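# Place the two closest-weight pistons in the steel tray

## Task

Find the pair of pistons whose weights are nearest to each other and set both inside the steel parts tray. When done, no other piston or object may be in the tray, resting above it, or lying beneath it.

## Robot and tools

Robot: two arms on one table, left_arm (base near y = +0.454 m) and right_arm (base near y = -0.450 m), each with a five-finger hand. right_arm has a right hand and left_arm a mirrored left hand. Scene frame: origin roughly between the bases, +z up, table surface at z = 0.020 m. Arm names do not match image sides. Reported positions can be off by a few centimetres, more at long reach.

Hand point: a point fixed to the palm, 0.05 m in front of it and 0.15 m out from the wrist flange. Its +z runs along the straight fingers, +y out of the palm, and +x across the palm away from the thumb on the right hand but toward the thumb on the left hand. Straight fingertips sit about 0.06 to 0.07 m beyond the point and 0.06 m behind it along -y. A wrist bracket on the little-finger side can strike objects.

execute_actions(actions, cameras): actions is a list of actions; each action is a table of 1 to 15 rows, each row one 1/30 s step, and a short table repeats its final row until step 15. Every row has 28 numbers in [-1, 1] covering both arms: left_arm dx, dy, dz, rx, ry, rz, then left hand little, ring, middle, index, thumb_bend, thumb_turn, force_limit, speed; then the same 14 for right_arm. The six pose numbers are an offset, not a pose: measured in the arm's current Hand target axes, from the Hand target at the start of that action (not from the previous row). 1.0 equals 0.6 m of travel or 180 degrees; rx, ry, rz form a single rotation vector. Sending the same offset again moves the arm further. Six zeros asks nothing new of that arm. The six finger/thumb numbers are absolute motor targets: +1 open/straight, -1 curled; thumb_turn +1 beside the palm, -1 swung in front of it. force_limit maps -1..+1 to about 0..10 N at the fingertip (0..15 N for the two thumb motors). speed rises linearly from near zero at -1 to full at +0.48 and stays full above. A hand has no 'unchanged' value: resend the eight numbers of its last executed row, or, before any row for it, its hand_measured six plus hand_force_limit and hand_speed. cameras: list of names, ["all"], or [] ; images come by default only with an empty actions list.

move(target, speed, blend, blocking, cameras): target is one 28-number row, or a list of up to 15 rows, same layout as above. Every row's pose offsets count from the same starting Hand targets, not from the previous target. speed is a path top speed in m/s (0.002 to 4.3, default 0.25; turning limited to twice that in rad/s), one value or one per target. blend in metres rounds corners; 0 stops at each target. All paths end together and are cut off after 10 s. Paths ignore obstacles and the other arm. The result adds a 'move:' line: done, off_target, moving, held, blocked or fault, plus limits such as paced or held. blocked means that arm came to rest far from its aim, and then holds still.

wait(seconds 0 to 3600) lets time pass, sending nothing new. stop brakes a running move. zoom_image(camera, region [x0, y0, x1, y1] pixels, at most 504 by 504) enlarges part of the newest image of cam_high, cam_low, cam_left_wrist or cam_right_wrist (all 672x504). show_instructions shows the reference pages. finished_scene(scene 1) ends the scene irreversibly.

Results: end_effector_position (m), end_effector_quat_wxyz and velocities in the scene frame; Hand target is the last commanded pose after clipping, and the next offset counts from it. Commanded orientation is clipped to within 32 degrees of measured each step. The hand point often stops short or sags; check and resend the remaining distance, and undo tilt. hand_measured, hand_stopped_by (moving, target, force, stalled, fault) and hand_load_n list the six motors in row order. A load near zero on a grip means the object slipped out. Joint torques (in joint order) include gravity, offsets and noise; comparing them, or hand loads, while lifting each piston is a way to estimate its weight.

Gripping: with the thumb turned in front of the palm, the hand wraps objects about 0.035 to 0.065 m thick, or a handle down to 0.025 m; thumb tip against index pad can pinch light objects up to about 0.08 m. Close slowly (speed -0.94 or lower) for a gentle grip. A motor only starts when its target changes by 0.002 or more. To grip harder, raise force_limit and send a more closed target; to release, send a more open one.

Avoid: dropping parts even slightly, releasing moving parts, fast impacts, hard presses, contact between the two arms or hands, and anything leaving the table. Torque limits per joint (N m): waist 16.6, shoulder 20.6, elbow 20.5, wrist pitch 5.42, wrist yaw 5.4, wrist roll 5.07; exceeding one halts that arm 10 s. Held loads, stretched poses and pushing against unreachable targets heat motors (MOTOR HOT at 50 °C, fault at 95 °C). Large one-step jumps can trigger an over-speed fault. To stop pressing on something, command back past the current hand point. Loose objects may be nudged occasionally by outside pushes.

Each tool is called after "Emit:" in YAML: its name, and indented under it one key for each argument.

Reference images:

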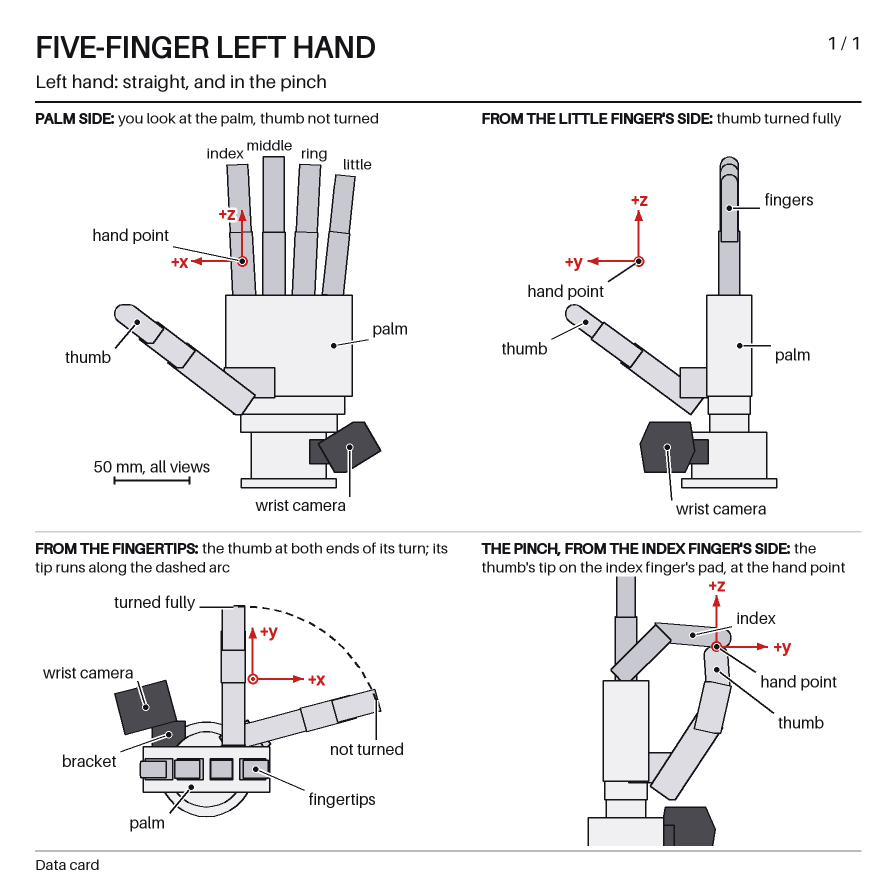

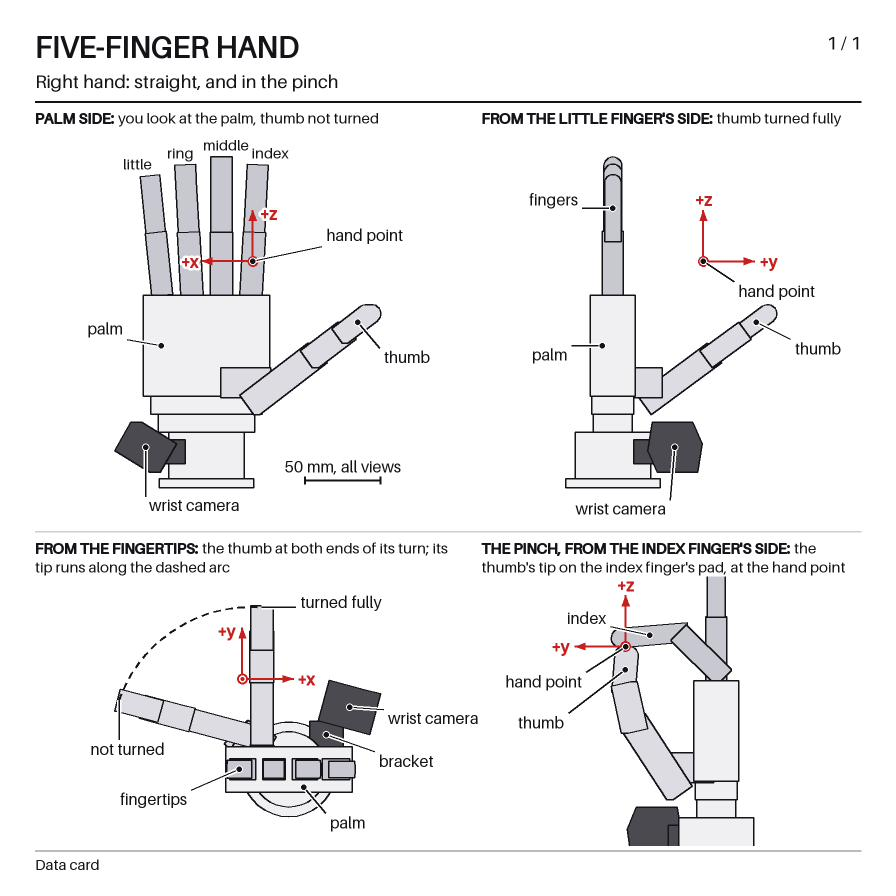

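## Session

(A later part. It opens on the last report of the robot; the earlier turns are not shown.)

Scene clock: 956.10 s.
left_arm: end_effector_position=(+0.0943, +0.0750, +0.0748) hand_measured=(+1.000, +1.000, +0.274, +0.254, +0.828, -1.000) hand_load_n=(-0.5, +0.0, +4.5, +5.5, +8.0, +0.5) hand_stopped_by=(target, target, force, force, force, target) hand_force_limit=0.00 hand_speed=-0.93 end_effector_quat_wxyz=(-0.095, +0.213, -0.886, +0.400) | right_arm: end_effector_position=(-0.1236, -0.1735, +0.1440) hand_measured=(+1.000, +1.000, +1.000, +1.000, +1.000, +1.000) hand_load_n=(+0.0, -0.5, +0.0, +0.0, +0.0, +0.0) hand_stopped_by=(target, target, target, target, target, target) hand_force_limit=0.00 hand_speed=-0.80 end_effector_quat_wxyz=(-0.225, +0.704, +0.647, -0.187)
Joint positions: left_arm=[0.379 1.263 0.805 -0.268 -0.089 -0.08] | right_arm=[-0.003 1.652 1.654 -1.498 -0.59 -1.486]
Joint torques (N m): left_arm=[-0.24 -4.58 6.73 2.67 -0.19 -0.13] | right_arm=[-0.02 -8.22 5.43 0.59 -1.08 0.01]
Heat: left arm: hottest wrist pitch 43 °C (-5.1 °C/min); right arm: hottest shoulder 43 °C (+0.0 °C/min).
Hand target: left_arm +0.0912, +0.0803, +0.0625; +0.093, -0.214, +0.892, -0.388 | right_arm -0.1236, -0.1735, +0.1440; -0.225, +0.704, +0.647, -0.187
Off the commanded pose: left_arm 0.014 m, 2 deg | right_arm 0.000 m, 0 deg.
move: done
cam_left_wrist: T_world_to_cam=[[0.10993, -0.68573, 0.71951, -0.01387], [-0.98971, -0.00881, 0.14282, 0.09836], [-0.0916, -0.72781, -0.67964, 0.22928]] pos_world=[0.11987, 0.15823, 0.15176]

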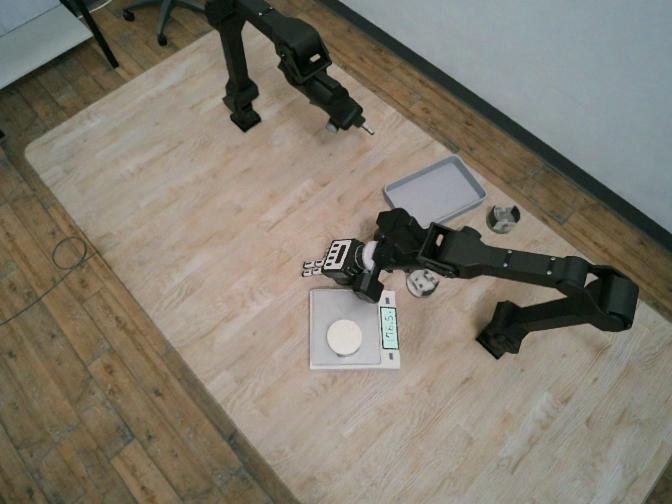

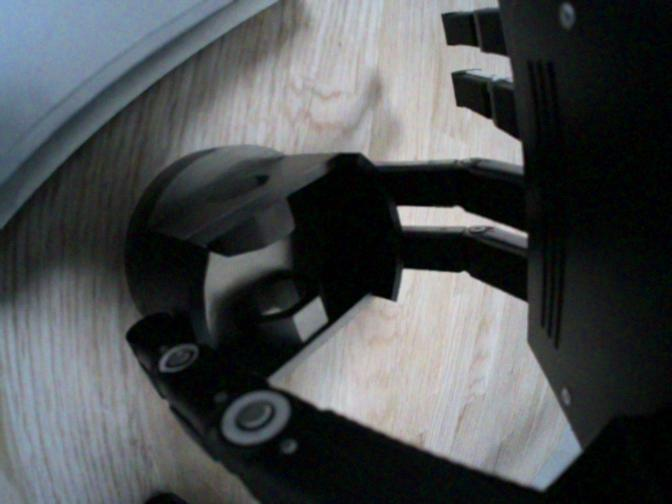

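Emit:
move:
  target:
    - [0, -0.131, -0.1222, 0, 0, 0, 1, 1, 0.0, 0.0, 0.4, -1, 0.0, -0.93, 0, 0, 0, 0, 0, 0, 1, 1, 1, 1, 1, 1, 0, -0.8]
    - [-0.1552, -0.0807, -0.1762, 0.009, 0, 0, 1, 1, 0.0, 0.0, 0.4, -1, 0.0, -0.93, 0, 0, 0, 0, 0, 0, 1, 1, 1, 1, 1, 1, 0, -0.8]
  cameras: ["cam_high", "cam_low", "cam_left_wrist"]
  speed: 0.12
  blend: 0.02

Emit:
zoom_image:
  camera: "cam_low"
  region: [380, 190, 480, 290]

Emit:
zoom_image:
  camera: "cam_high"
  region: [290, 250, 430, 390]

Scene clock: 1009.50 s.
left_arm: end_effector_position=(+0.1558, +0.1599, +0.1705) hand_measured=(+1.000, +1.000, +0.274, +0.254, +0.828, -1.000) hand_load_n=(+0.0, -0.5, +4.5, +5.0, +8.0, +0.0) hand_stopped_by=(target, target, force, force, force, target) hand_force_limit=0.00 hand_speed=-0.93 end_effector_quat_wxyz=(-0.095, +0.214, -0.887, +0.399) | right_arm: end_effector_position=(-0.1236, -0.1735, +0.1440) hand_measured=(+1.000, +1.000, +1.000, +1.000, +1.000, +1.000) hand_load_n=(+0.0, +0.0, +0.0, +0.0, +0.0, +0.0) hand_stopped_by=(target, target, target, target, target, target) hand_force_limit=0.00 hand_speed=-0.80 end_effector_quat_wxyz=(-0.225, +0.704, +0.647, -0.187)
Joint positions: left_arm=[0.829 1.116 1.107 -0.744 0.245 0.222] | right_arm=[-0.003 1.652 1.654 -1.498 -0.59 -1.486]
Joint torques (N m): left_arm=[0.08 -6.31 7.2 2.68 0.41 0.07] | right_arm=[-0.05 -8.23 5.46 0.59 -1.09 0.01]
Heat: left arm: hottest wrist pitch 42 °C (-2.0 °C/min); right arm: hottest shoulder 44 °C (+1.0 °C/min).
Hand target: left_arm +0.1540, +0.1620, +0.1701; +0.096, -0.212, +0.886, -0.400 | right_arm -0.1236, -0.1735, +0.1440; -0.225, +0.704, +0.647, -0.187
Off the commanded pose: left_arm 0.003 m, 0 deg | right_arm 0.000 m, 0 deg.
move: done
cam_left_wrist: T_world_to_cam=[[0.11281, -0.68775, 0.71713, -0.03098], [-0.98942, -0.01153, 0.1446, 0.14633], [-0.09118, -0.72586, -0.68178, 0.36184]] pos_world=[0.18127, 0.24302, 0.24776]

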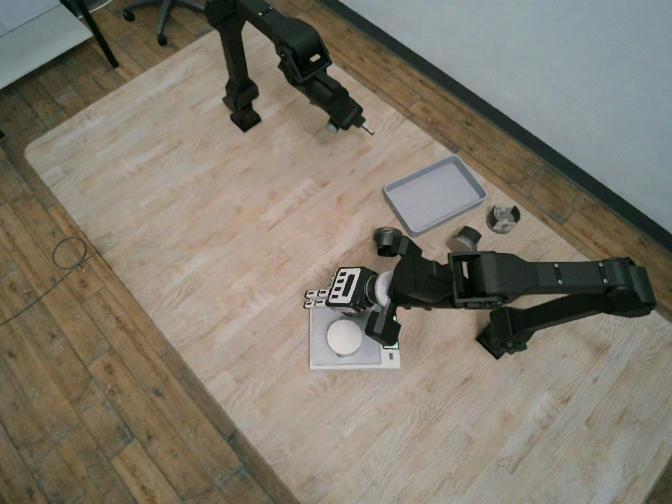

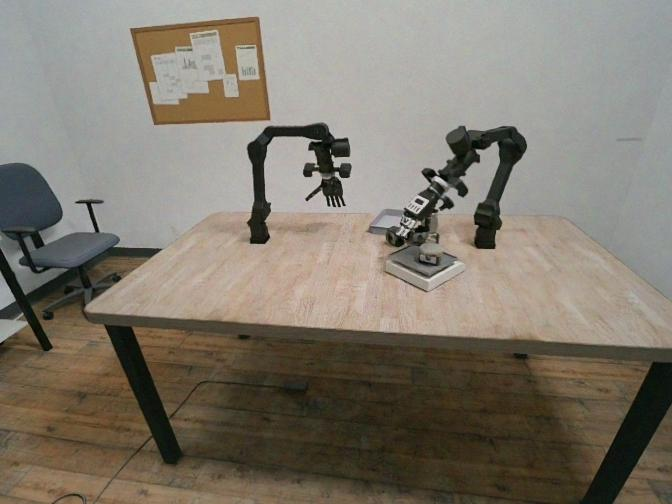

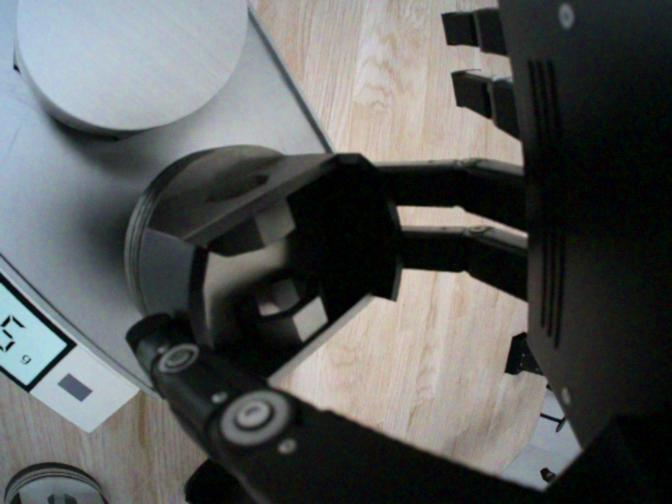

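Scaled by 5.040 from the camera's image (finer frame: 960x720).

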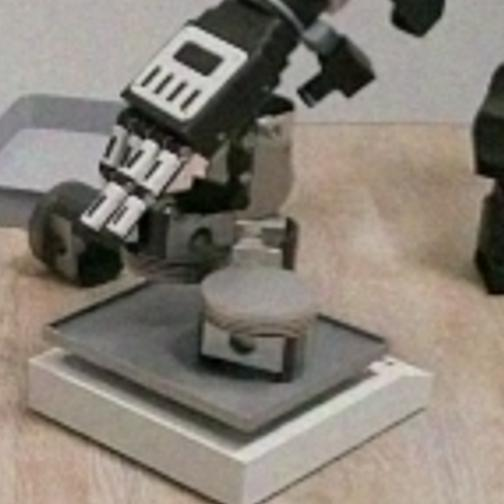

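Scaled by 3.600 from the camera's image (finer frame: 960x720).

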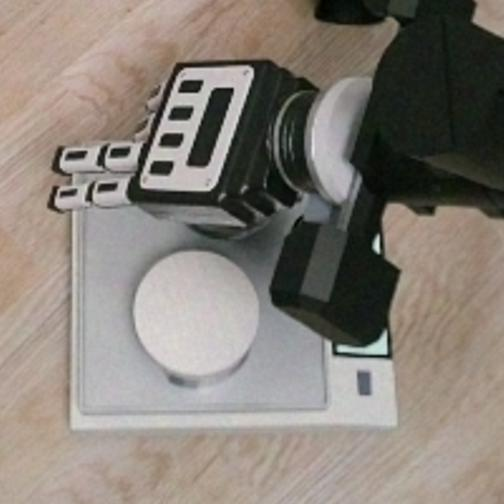

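Emit:
move:
  target: [0.009, 0.0445, 0.02, 0, 0, 0, 1, 1, 0.0, 0.0, 0.4, -1, 0.0, -0.93, 0, 0, 0, 0, 0, 0, 1, 1, 1, 1, 1, 1, 0, -0.8]
  cameras: ["cam_high", "cam_low", "cam_left_wrist"]
  speed: 0.1

Emit:
zoom_image:
  camera: "cam_low"
  region: [380, 190, 480, 290]

Scene clock: 1033.90 s.
left_arm: end_effector_position=(+0.1474, +0.1668, +0.1425) hand_measured=(+1.000, +1.000, +0.274, +0.254, +0.828, -1.000) hand_load_n=(+0.0, +0.0, +4.5, +5.0, +8.0, +0.5) hand_stopped_by=(target, target, force, force, force, target) hand_force_limit=0.00 hand_speed=-0.93 end_effector_quat_wxyz=(-0.096, +0.212, -0.887, +0.398) | right_arm: end_effector_position=(-0.1236, -0.1735, +0.1440) hand_measured=(+1.000, +1.000, +1.000, +1.000, +1.000, +1.000) hand_load_n=(+0.0, +0.0, +0.0, +0.0, +0.0, +0.0) hand_stopped_by=(target, target, target, target, target, target) hand_force_limit=0.00 hand_speed=-0.80 end_effector_quat_wxyz=(-0.225, +0.704, +0.647, -0.187)
Joint positions: left_arm=[0.823 1.055 0.964 -0.664 0.239 0.221] | right_arm=[-0.003 1.652 1.654 -1.498 -0.59 -1.486]
Joint torques (N m): left_arm=[-0.25 -5.61 7.24 2.95 0.26 -0.18] | right_arm=[-0.02 -8.16 5.42 0.59 -1.07 0.02]
Heat: left arm: hottest wrist pitch 44 °C (+2.0 °C/min); right arm: hottest shoulder 44 °C (+0.0 °C/min).
Hand target: left_arm +0.1453, +0.1672, +0.1422; +0.096, -0.213, +0.886, -0.400 | right_arm -0.1236, -0.1735, +0.1440; -0.225, +0.704, +0.647, -0.187
Off the commanded pose: left_arm 0.002 m, 0 deg | right_arm 0.000 m, 0 deg.
move: done
cam_left_wrist: T_world_to_cam=[[0.11006, -0.69021, 0.71519, -0.00406], [-0.98969, -0.00979, 0.14286, 0.14221], [-0.0916, -0.72354, -0.68417, 0.34694]] pos_world=[0.17297, 0.24962, 0.21996]

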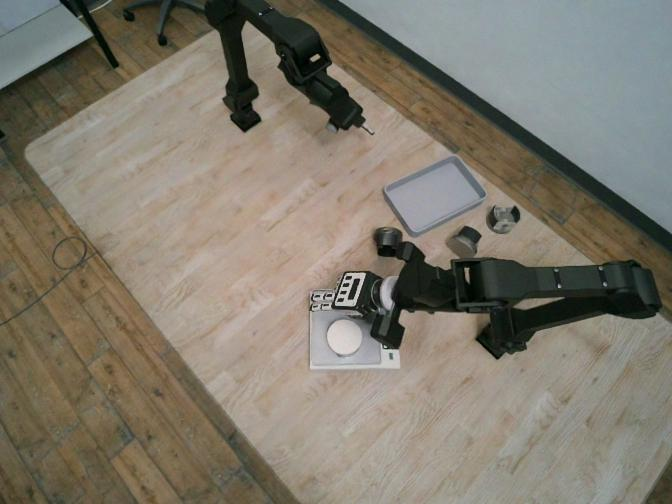

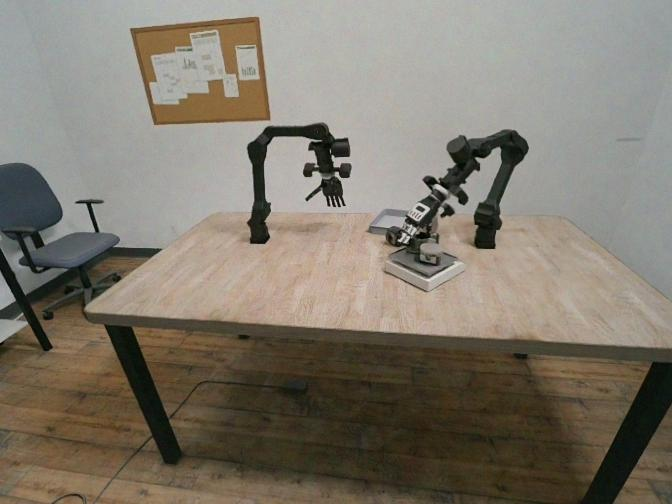

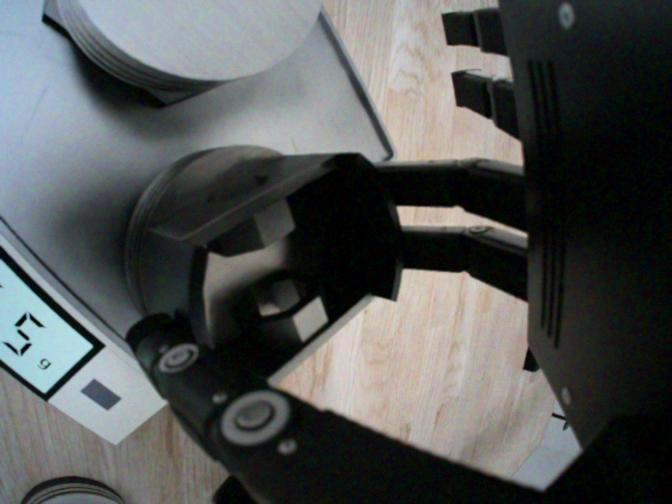

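Scaled by 5.040 from the camera's image (finer frame: 960x720).

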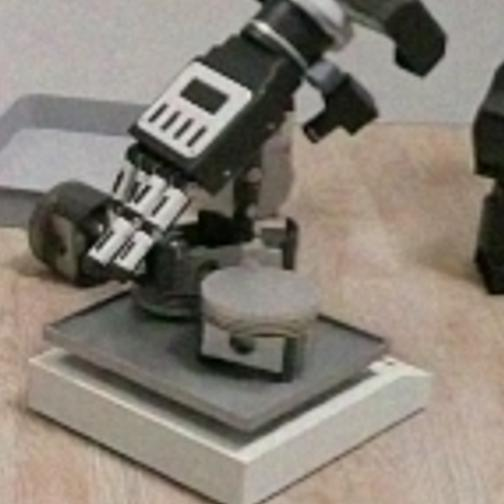

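Emit:
move:
  target: [-0.0012, 0.0223, 0.0048, 0, 0, 0, 1, 1, 0.0, 0.0, 0.4, -1, 0.0, -0.93, 0, 0, 0, 0, 0, 0, 1, 1, 1, 1, 1, 1, 0, -0.8]
  cameras: ["cam_high", "cam_low", "cam_left_wrist"]
  speed: 0.08

Emit:
zoom_image:
  camera: "cam_low"
  region: [390, 210, 460, 280]

Scene clock: 1054.00 s.
left_arm: end_effector_position=(+0.1457, +0.1697, +0.1367) hand_measured=(+1.000, +1.000, +0.274, +0.254, +0.828, -1.000) hand_load_n=(+0.0, +0.0, +4.5, +5.5, +7.5, +1.0) hand_stopped_by=(target, target, force, force, force, target) hand_force_limit=0.00 hand_speed=-0.93 end_effector_quat_wxyz=(-0.099, +0.212, -0.884, +0.405) | right_arm: end_effector_position=(-0.1236, -0.1735, +0.1440) hand_measured=(+1.000, +1.000, +1.000, +1.000, +1.000, +1.000) hand_load_n=(+0.0, +0.0, +0.0, +0.0, +0.0, +0.0) hand_stopped_by=(target, target, target, target, target, target) hand_force_limit=0.00 hand_speed=-0.80 end_effector_quat_wxyz=(-0.225, +0.704, +0.647, -0.187)
Joint positions: left_arm=[0.831 1.018 0.91 -0.63 0.246 0.223] | right_arm=[-0.003 1.652 1.654 -1.498 -0.59 -1.486]
Joint torques (N m): left_arm=[0.3 -4.87 6.47 2.53 0.42 0.2] | right_arm=[-0.03 -8.24 5.44 0.59 -1.09 0.03]
Heat: left arm: hottest wrist pitch 46 °C (+4.0 °C/min); right arm: hottest shoulder 44 °C (+0.0 °C/min).
Hand target: left_arm +0.1429, +0.1735, +0.1302; +0.097, -0.213, +0.886, -0.400 | right_arm -0.1236, -0.1735, +0.1440; -0.225, +0.704, +0.647, -0.187
Off the commanded pose: left_arm 0.008 m, 1 deg | right_arm 0.000 m, 0 deg.
move: done
cam_left_wrist: T_world_to_cam=[[0.10447, -0.67966, 0.72605, -0.00019], [-0.99097, -0.00945, 0.13375, 0.14281], [-0.08404, -0.73346, -0.67451, 0.34414]] pos_world=[0.17046, 0.25363, 0.21316]

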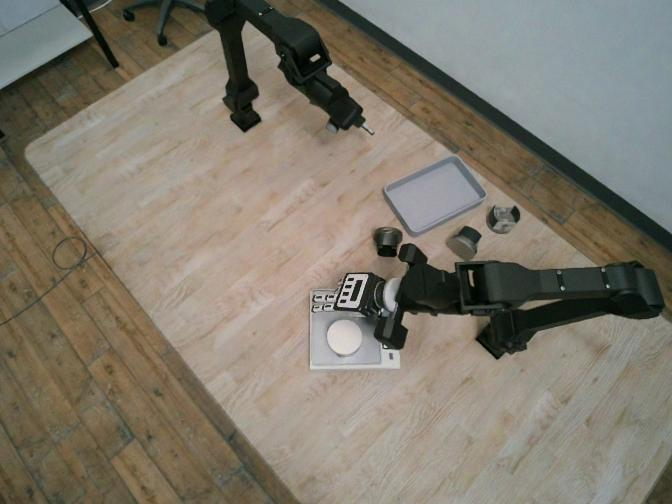

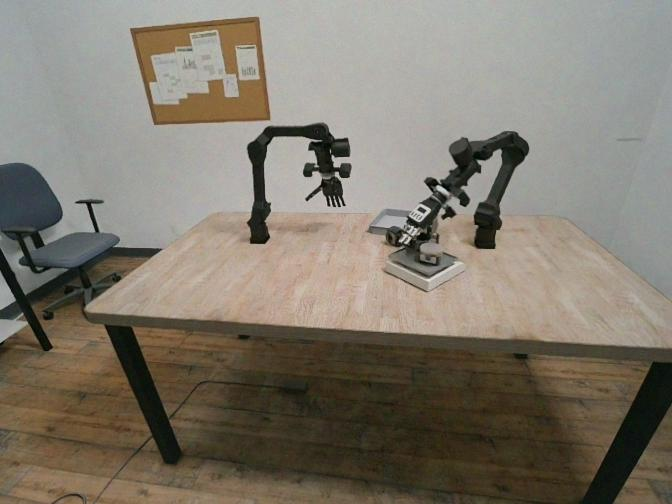

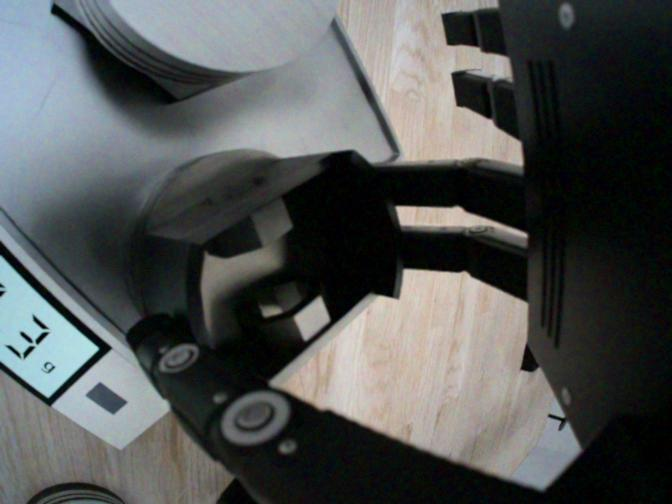

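Scaled by 7.200 from the camera's image (finer frame: 960x720).

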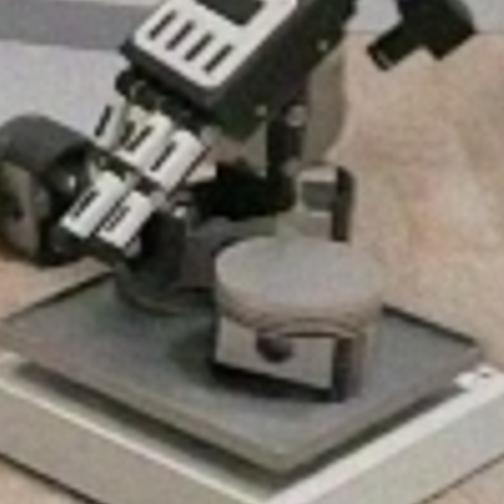

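Emit:
move:
  target:
    - [0, -0.0038, -0.0033, 0, 0, 0, 1, 1, 0.0, 0.0, 0.4, -1, 0.0, -0.93, 0, 0, 0, 0, 0, 0, 1, 1, 1, 1, 1, 1, 0, -0.8]
    - [0, -0.0038, -0.0033, 0, 0, 0, 1, 1, 0.34, 0.34, 0.9, -1, 0.0, -0.92, 0, 0, 0, 0, 0, 0, 1, 1, 1, 1, 1, 1, 0, -0.8]
    - [0, -0.0038, -0.0033, 0, 0, 0, 1, 1, 0.6, 0.6, 1, -1, 0.0, -0.6, 0, 0, 0, 0, 0, 0, 1, 1, 1, 1, 1, 1, 0, -0.8]
  cameras: ["cam_left_wrist", "cam_low"]
  speed: 0.05

Emit:
zoom_image:
  camera: "cam_left_wrist"
  region: [0, 230, 180, 420]

Scene clock: 1070.43 s.
left_arm: end_effector_position=(+0.1440, +0.1715, +0.1355) hand_measured=(+1.000, +1.000, +0.600, +0.600, +1.000, -1.000) hand_load_n=(+0.0, +0.0, +0.0, +0.0, +0.0, +0.0) hand_stopped_by=(target, target, target, target, target, target) hand_force_limit=0.00 hand_speed=-0.60 end_effector_quat_wxyz=(-0.097, +0.213, -0.885, +0.402) | right_arm: end_effector_position=(-0.1236, -0.1735, +0.1440) hand_measured=(+1.000, +1.000, +1.000, +1.000, +1.000, +1.000) hand_load_n=(+0.0, +0.0, +0.0, +0.0, +0.0, +0.0) hand_stopped_by=(target, target, target, target, target, target) hand_force_limit=0.00 hand_speed=-0.80 end_effector_quat_wxyz=(-0.225, +0.704, +0.647, -0.187)
Joint positions: left_arm=[0.831 1.016 0.91 -0.64 0.247 0.223] | right_arm=[-0.003 1.652 1.654 -1.498 -0.59 -1.486]
Joint torques (N m): left_arm=[0.16 -4.21 7.87 2.37 0.36 0.13] | right_arm=[-0.08 -8.19 5.44 0.61 -1.09 0]
Heat: left arm: hottest wrist pitch 45 °C (+3.0 °C/min); right arm: hottest shoulder 44 °C (+0.0 °C/min).
Hand target: left_arm +0.1429, +0.1735, +0.1333; +0.096, -0.213, +0.886, -0.400 | right_arm -0.1236, -0.1735, +0.1440; -0.225, +0.704, +0.647, -0.187
Off the commanded pose: left_arm 0.003 m, 0 deg | right_arm 0.000 m, 0 deg.
move: done
cam_left_wrist: T_world_to_cam=[[0.10848, -0.68331, 0.72203, 0.00272], [-0.9902, -0.01005, 0.13926, 0.14051], [-0.08791, -0.73006, -0.6777, 0.34498]] pos_world=[0.16917, 0.25513, 0.21226]
Images, in order (width x height): cam_low 672x504, cam_left_wrist 672x504.

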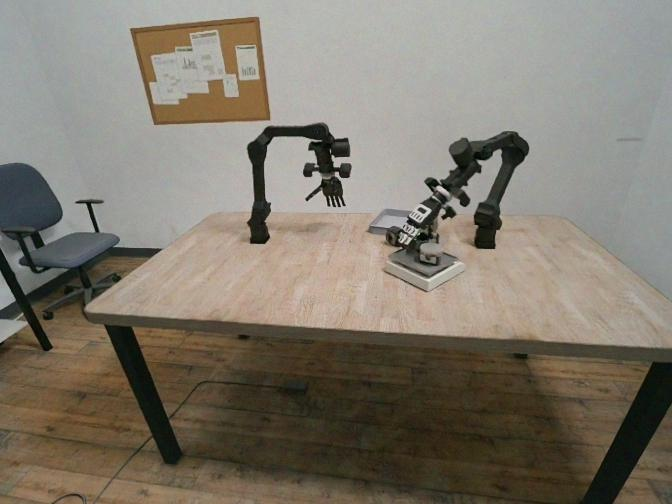

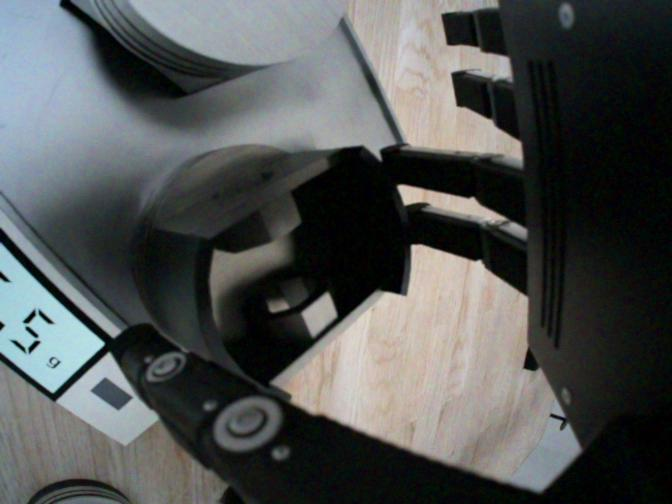

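Scaled by 2.653 from the camera's image (finer frame: 960x720).

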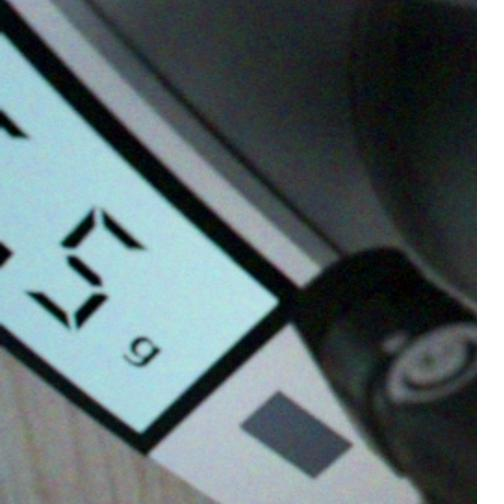

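Emit:
move:
  target: [0, -0.1, -0.0882, 0, 0, 0, 1, 1, 0.6, 0.6, 1, -1, 0.0, -0.6, 0, 0, 0, 0, 0, 0, 1, 1, 1, 1, 1, 1, 0, -0.8]
  cameras: ["cam_high", "cam_low", "cam_left_wrist"]
  speed: 0.12

Emit:
zoom_image:
  camera: "cam_high"
  region: [290, 250, 430, 390]

Emit:
zoom_image:
  camera: "cam_left_wrist"
  region: [0, 0, 400, 400]

Scene clock: 1082.23 s.
left_arm: end_effector_position=(+0.1409, +0.1744, +0.2118) hand_measured=(+1.000, +1.000, +0.600, +0.600, +1.000, -1.000) hand_load_n=(+0.0, +0.0, +0.0, +0.0, +0.0, +0.0) hand_stopped_by=(target, target, target, target, target, target) hand_force_limit=0.00 hand_speed=-0.60 end_effector_quat_wxyz=(-0.096, +0.213, -0.886, +0.401) | right_arm: end_effector_position=(-0.1236, -0.1735, +0.1440) hand_measured=(+1.000, +1.000, +1.000, +1.000, +1.000, +1.000) hand_load_n=(+0.0, +0.0, +0.0, +0.0, +0.0, +0.0) hand_stopped_by=(target, target, target, target, target, target) hand_force_limit=0.00 hand_speed=-0.80 end_effector_quat_wxyz=(-0.225, +0.704, +0.647, -0.187)
Joint positions: left_arm=[0.831 1.085 1.26 -0.924 0.247 0.223] | right_arm=[-0.003 1.652 1.654 -1.498 -0.59 -1.486]
Joint torques (N m): left_arm=[0.06 -2.69 9.52 2.31 0.37 0.1] | right_arm=[0.06 -8.17 5.43 0.59 -1.08 0.03]
Heat: left arm: hottest wrist pitch 45 °C (+2.0 °C/min); right arm: hottest shoulder 44 °C (+0.0 °C/min).
Hand target: left_arm +0.1428, +0.1735, +0.2132; +0.096, -0.213, +0.886, -0.400 | right_arm -0.1236, -0.1735, +0.1440; -0.225, +0.704, +0.647, -0.187
Off the commanded pose: left_arm 0.003 m, 0 deg | right_arm 0.000 m, 0 deg.
move: done
cam_left_wrist: T_world_to_cam=[[0.1101, -0.68484, 0.72033, -0.04974], [-0.98989, -0.01037, 0.14145, 0.12642], [-0.0894, -0.72862, -0.67906, 0.39881]] pos_world=[0.16627, 0.25783, 0.28876]

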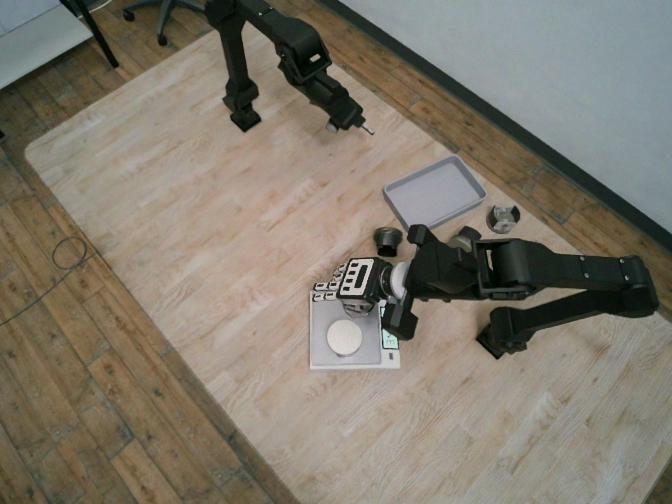

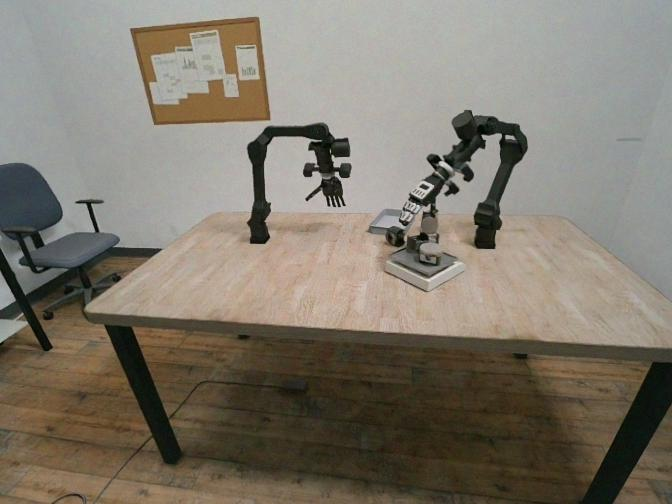

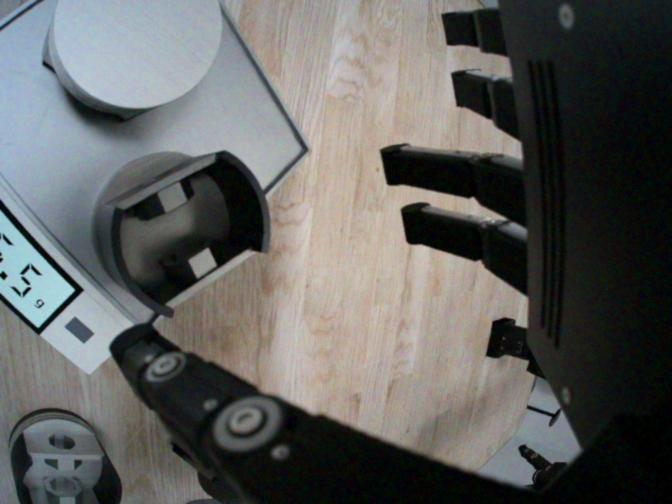

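Scaled by 3.600 from the camera's image (finer frame: 960x720).

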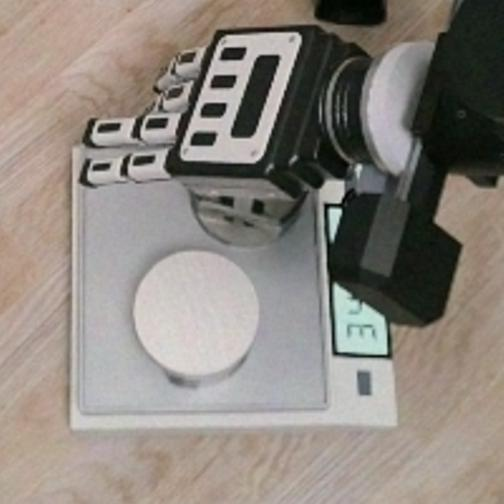

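Scaled by 1.260 from the camera's image (finer frame: 960x720).

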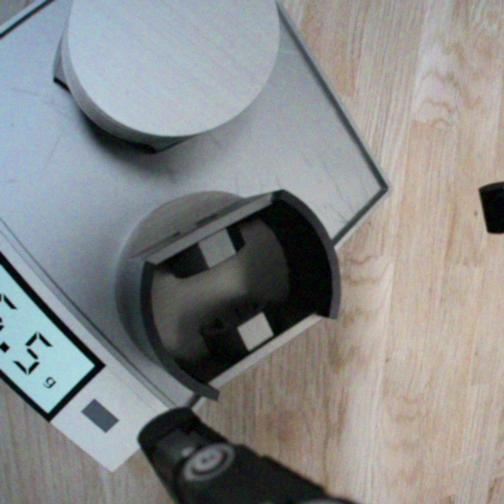

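Emit:
move:
  target: [-0.1421, 0.0045, 0.028, 0, -0.0834, -0.0734, 1, 1, 0.6, 0.6, 1, -1, 0.0, -0.6, 0, 0, 0, 0, 0, 0, 1, 1, 1, 1, 1, 1, 0, -0.8]
  cameras: ["cam_high", "cam_left_wrist"]
  speed: 0.15

Emit:
zoom_image:
  camera: "cam_high"
  region: [290, 250, 430, 390]

Emit:
zoom_image:
  camera: "cam_left_wrist"
  region: [0, 100, 400, 504]

Scene clock: 1109.67 s.
left_arm: end_effector_position=(+0.2239, +0.2006, +0.2116) hand_measured=(+1.000, +1.000, +0.600, +0.600, +1.000, -1.000) hand_load_n=(+0.0, +0.0, +0.5, +0.0, +0.0, +0.0) hand_stopped_by=(target, target, target, target, target, target) hand_force_limit=0.00 hand_speed=-0.60 end_effector_quat_wxyz=(-0.170, +0.357, -0.832, +0.389) | right_arm: end_effector_position=(-0.1236, -0.1735, +0.1440) hand_measured=(+1.000, +1.000, +1.000, +1.000, +1.000, +1.000) hand_load_n=(+0.0, +0.0, +0.0, +0.0, +0.0, +0.0) hand_stopped_by=(target, target, target, target, target, target) hand_force_limit=0.00 hand_speed=-0.80 end_effector_quat_wxyz=(-0.225, +0.704, +0.647, -0.187)
Joint positions: left_arm=[0.952 1.13 1.252 -0.819 0.082 0.075] | right_arm=[-0.003 1.652 1.654 -1.498 -0.59 -1.486]
Joint torques (N m): left_arm=[0.18 -3.25 6.43 2.82 -0.02 -0.12] | right_arm=[-0.03 -8.22 5.43 0.61 -1.07 0.03]
Heat: left arm: hottest wrist pitch 44 °C (-2.0 °C/min); right arm: hottest shoulder 44 °C (+0.0 °C/min).
Hand target: left_arm +0.2237, +0.2026, +0.2002; +0.165, -0.363, +0.836, -0.378 | right_arm -0.1236, -0.1735, +0.1440; -0.225, +0.704, +0.647, -0.187
Off the commanded pose: left_arm 0.012 m, 2 deg | right_arm 0.000 m, 0 deg.
move: off_target (left_arm)
cam_left_wrist: T_world_to_cam=[[0.31577, -0.59842, 0.73633, -0.10752], [-0.93267, -0.3384, 0.12495, 0.26538], [0.1744, -0.7262, -0.66499, 0.36265]] pos_world=[0.21822, 0.28882, 0.28717]

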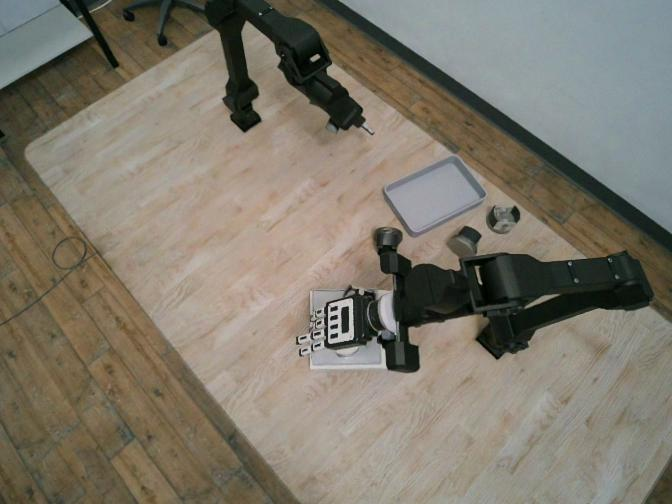

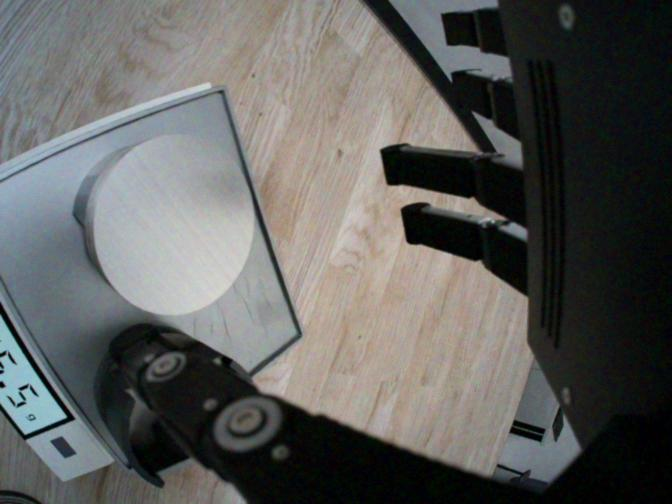

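Scaled by 3.600 from the camera's image (finer frame: 960x720).

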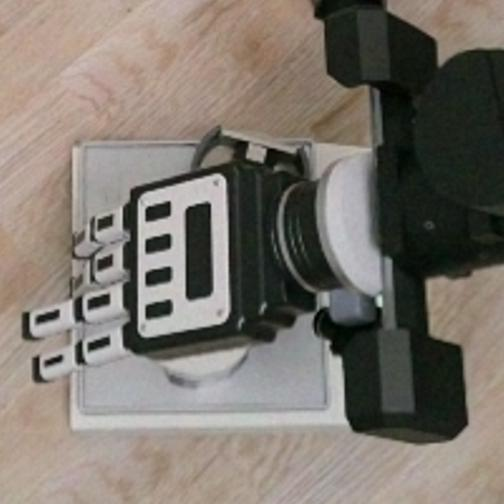

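Scaled by 1.248 from the camera's image (finer frame: 960x720).

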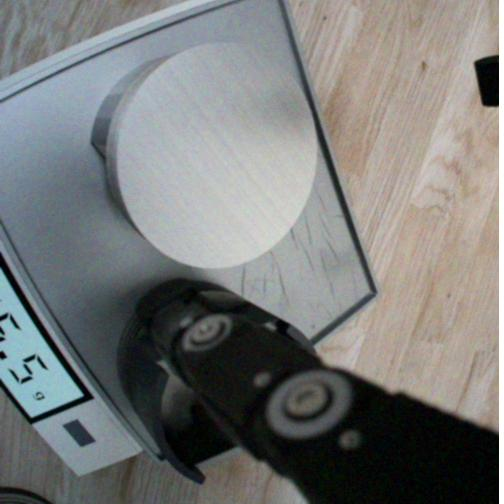

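Emit:
move:
  target: [0, 0.0887, 0.0781, 0, 0, 0, 1, 1, 0.6, 0.6, 1, -1, 0.0, -0.6, 0, 0, 0, 0, 0, 0, 1, 1, 1, 1, 1, 1, 0, -0.8]
  cameras: ["cam_low", "cam_left_wrist"]
  speed: 0.12

Scene clock: 1121.97 s.
left_arm: end_effector_position=(+0.2260, +0.1993, +0.1340) hand_measured=(+1.000, +1.000, +0.600, +0.600, +1.000, -1.000) hand_load_n=(+0.0, +0.0, +0.0, +0.0, +0.0, +0.5) hand_stopped_by=(target, target, target, target, target, target) hand_force_limit=0.00 hand_speed=-0.60 end_effector_quat_wxyz=(-0.165, +0.359, -0.836, +0.381) | right_arm: end_effector_position=(-0.1236, -0.1735, +0.1440) hand_measured=(+1.000, +1.000, +1.000, +1.000, +1.000, +1.000) hand_load_n=(+0.0, +0.0, +0.0, +0.0, +0.0, +0.0) hand_stopped_by=(target, target, target, target, target, target) hand_force_limit=0.00 hand_speed=-0.80 end_effector_quat_wxyz=(-0.225, +0.704, +0.647, -0.187)
Joint positions: left_arm=[0.952 1.098 0.937 -0.557 0.082 0.075] | right_arm=[-0.003 1.652 1.654 -1.498 -0.59 -1.486]
Joint torques (N m): left_arm=[0.3 -5.45 6.85 2.77 0.01 -0.12] | right_arm=[0.05 -8.18 5.44 0.6 -1.09 0]
Heat: left arm: hottest wrist pitch 46 °C (+0.0 °C/min); right arm: hottest shoulder 44 °C (+0.0 °C/min).
Hand target: left_arm +0.2239, +0.2026, +0.1293; +0.165, -0.363, +0.836, -0.378 | right_arm -0.1236, -0.1735, +0.1440; -0.225, +0.704, +0.647, -0.187
Off the commanded pose: left_arm 0.006 m, 1 deg | right_arm 0.000 m, 0 deg.
move: done
cam_left_wrist: T_world_to_cam=[[0.32814, -0.60733, 0.72351, -0.05115], [-0.93027, -0.34081, 0.13584, 0.27501], [0.16408, -0.71764, -0.67681, 0.31192]] pos_world=[0.22144, 0.28651, 0.21076]

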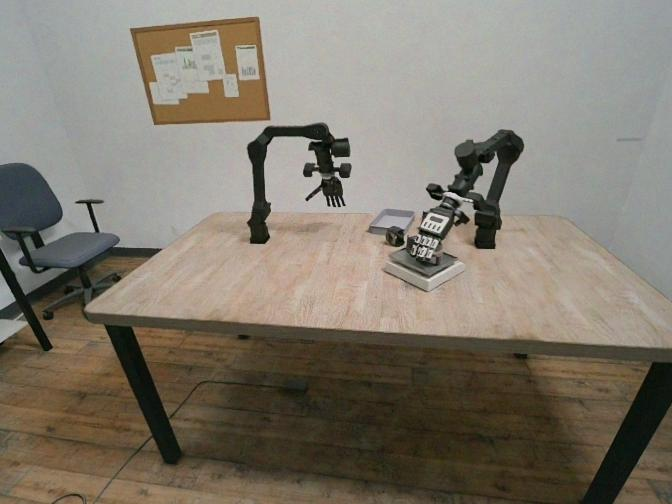

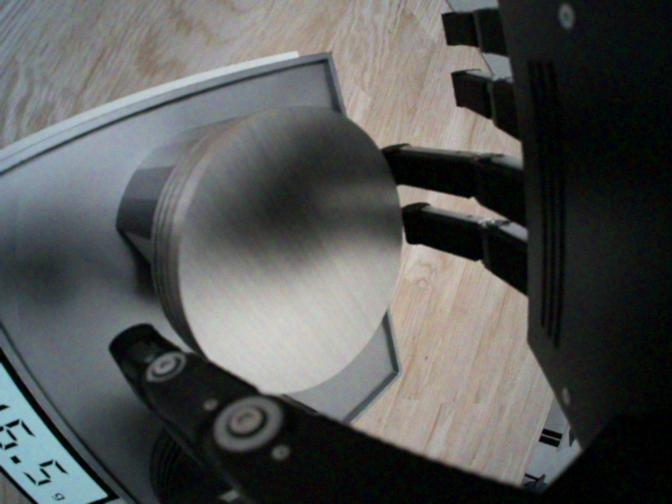

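Emit:
move:
  target: [0, 0, 0, 0, 0, 0, 1, 1, 0.0, 0.0, 0.4, -1, 0.0, -0.93, 0, 0, 0, 0, 0, 0, 1, 1, 1, 1, 1, 1, 0, -0.8]
  cameras: ["cam_left_wrist"]

Scene clock: 1132.73 s.
left_arm: end_effector_position=(+0.2260, +0.1993, +0.1340) hand_measured=(+1.000, +1.000, +0.268, +0.214, +0.818, -1.000) hand_load_n=(+0.0, -0.5, +4.0, +5.5, +8.5, +0.0) hand_stopped_by=(target, target, force, force, force, target) hand_force_limit=0.00 hand_speed=-0.93 end_effector_quat_wxyz=(-0.166, +0.359, -0.836, +0.381) | right_arm: end_effector_position=(-0.1236, -0.1735, +0.1440) hand_measured=(+1.000, +1.000, +1.000, +1.000, +1.000, +1.000) hand_load_n=(+0.0, +0.0, +0.0, -0.5, +0.0, -0.5) hand_stopped_by=(target, target, target, target, target, target) hand_force_limit=0.00 hand_speed=-0.80 end_effector_quat_wxyz=(-0.225, +0.704, +0.647, -0.187)
Joint positions: left_arm=[0.952 1.097 0.935 -0.556 0.082 0.075] | right_arm=[-0.003 1.652 1.654 -1.498 -0.59 -1.486]
Joint torques (N m): left_arm=[0.33 -5.74 6.75 2.7 -0.03 -0.11] | right_arm=[0.03 -8.19 5.43 0.61 -1.07 0.01]
Heat: left arm: hottest wrist pitch 45 °C (+0.0 °C/min); right arm: hottest shoulder 44 °C (+0.0 °C/min).
Hand target: left_arm +0.2238, +0.2027, +0.1292; +0.165, -0.363, +0.836, -0.377 | right_arm -0.1236, -0.1735, +0.1440; -0.225, +0.704, +0.647, -0.187
Off the commanded pose: left_arm 0.006 m, 1 deg | right_arm 0.000 m, 0 deg.
move: done
cam_left_wrist: T_world_to_cam=[[0.32772, -0.60702, 0.72397, -0.05107], [-0.93035, -0.34075, 0.13544, 0.27505], [0.16448, -0.71793, -0.67641, 0.31185]] pos_world=[0.22134, 0.28661, 0.21066]

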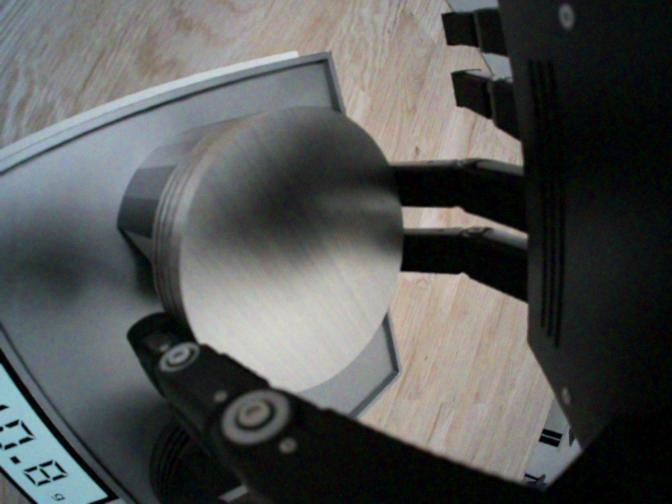

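Emit:
move:
  target:
    - [0, -0.0876, -0.0771, 0, 0, 0, 1, 1, 0.0, 0.0, 0.4, -1, 0.0, -0.93, 0, 0, 0, 0, 0, 0, 1, 1, 1, 1, 1, 1, 0, -0.8]
    - [-0.1964, -0.0358, -0.1358, 0, 0, 0, 1, 1, 0.0, 0.0, 0.4, -1, 0.0, -0.93, 0, 0, 0, 0, 0, 0, 1, 1, 1, 1, 1, 1, 0, -0.8]
    - [-0.1964, 0.1017, -0.0147, 0, 0, 0, 1, 1, 0.0, 0.0, 0.4, -1, 0.0, -0.93, 0, 0, 0, 0, 0, 0, 1, 1, 1, 1, 1, 1, 0, -0.8]
  cameras: ["cam_high", "cam_low", "cam_left_wrist"]
  speed: 0.15
  blend: 0.02

Emit:
zoom_image:
  camera: "cam_high"
  region: [290, 250, 430, 390]

Emit:
zoom_image:
  camera: "cam_low"
  region: [420, 230, 500, 310]

Scene clock: 1156.80 s.
left_arm: end_effector_position=(+0.2715, +0.3211, +0.0891) hand_measured=(+1.000, +1.000, +0.268, +0.214, +0.818, -1.000) hand_load_n=(+0.0, +0.0, +4.0, +5.5, +8.5, +0.0) hand_stopped_by=(target, target, force, force, force, target) hand_force_limit=0.00 hand_speed=-0.93 end_effector_quat_wxyz=(-0.163, +0.364, -0.837, +0.375) | right_arm: end_effector_position=(-0.1236, -0.1735, +0.1440) hand_measured=(+1.000, +1.000, +1.000, +1.000, +1.000, +1.000) hand_load_n=(+0.0, -0.5, +0.0, +0.0, +0.0, +0.0) hand_stopped_by=(target, target, target, target, target, target) hand_force_limit=0.00 hand_speed=-0.80 end_effector_quat_wxyz=(-0.225, +0.704, +0.647, -0.187)
Joint positions: left_arm=[1.587 1.159 0.832 -0.553 0.526 0.545] | right_arm=[-0.003 1.652 1.654 -1.498 -0.59 -1.486]
Joint torques (N m): left_arm=[0.33 -6.21 7.09 2.57 0.94 -0.07] | right_arm=[0.01 -8.2 5.44 0.6 -1.09 0.01]
Heat: left arm: hottest wrist pitch 44 °C (+0.0 °C/min); right arm: hottest shoulder 44 °C (+0.0 °C/min).
Hand target: left_arm +0.2698, +0.3208, +0.0895; +0.165, -0.363, +0.836, -0.378 | right_arm -0.1236, -0.1735, +0.1440; -0.225, +0.704, +0.647, -0.187
Off the commanded pose: left_arm 0.002 m, 0 deg | right_arm 0.000 m, 0 deg.
move: done
cam_left_wrist: T_world_to_cam=[[0.34212, -0.61011, 0.71464, 0.03832], [-0.92588, -0.34862, 0.14562, 0.36544], [0.16029, -0.71149, -0.68417, 0.36125]] pos_world=[0.26734, 0.4078, 0.16656]

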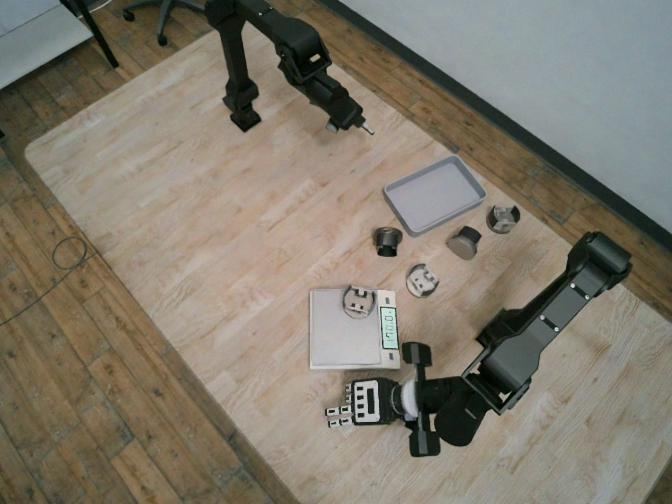

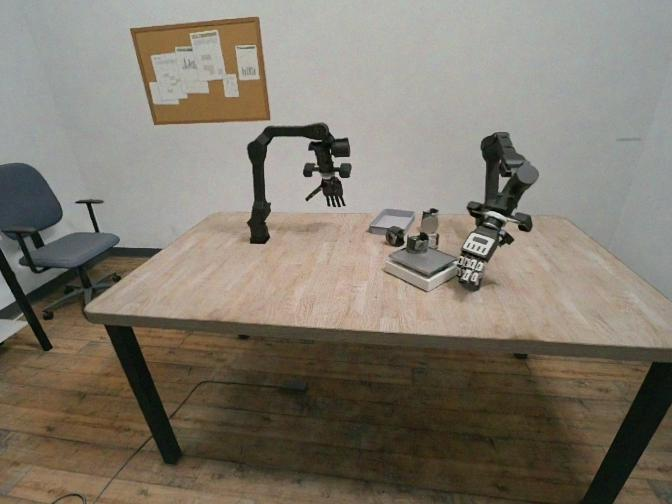

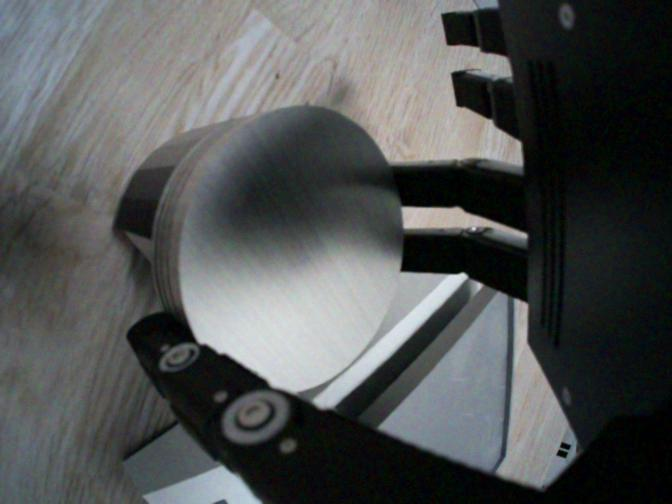

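Scaled by 3.600 from the camera's image (finer frame: 960x720).

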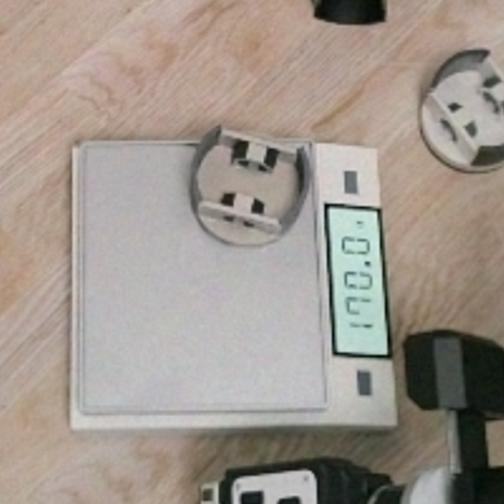

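Scaled by 6.300 from the camera's image (finer frame: 960x720).

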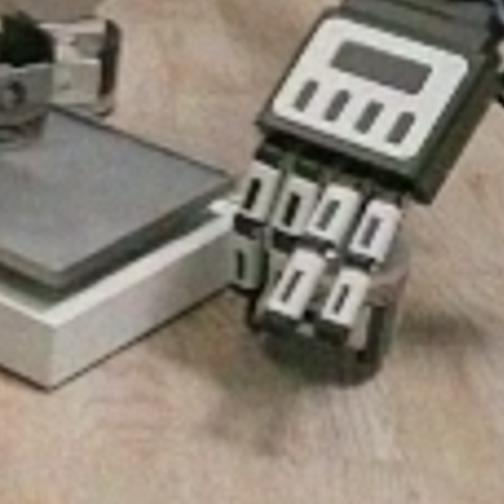

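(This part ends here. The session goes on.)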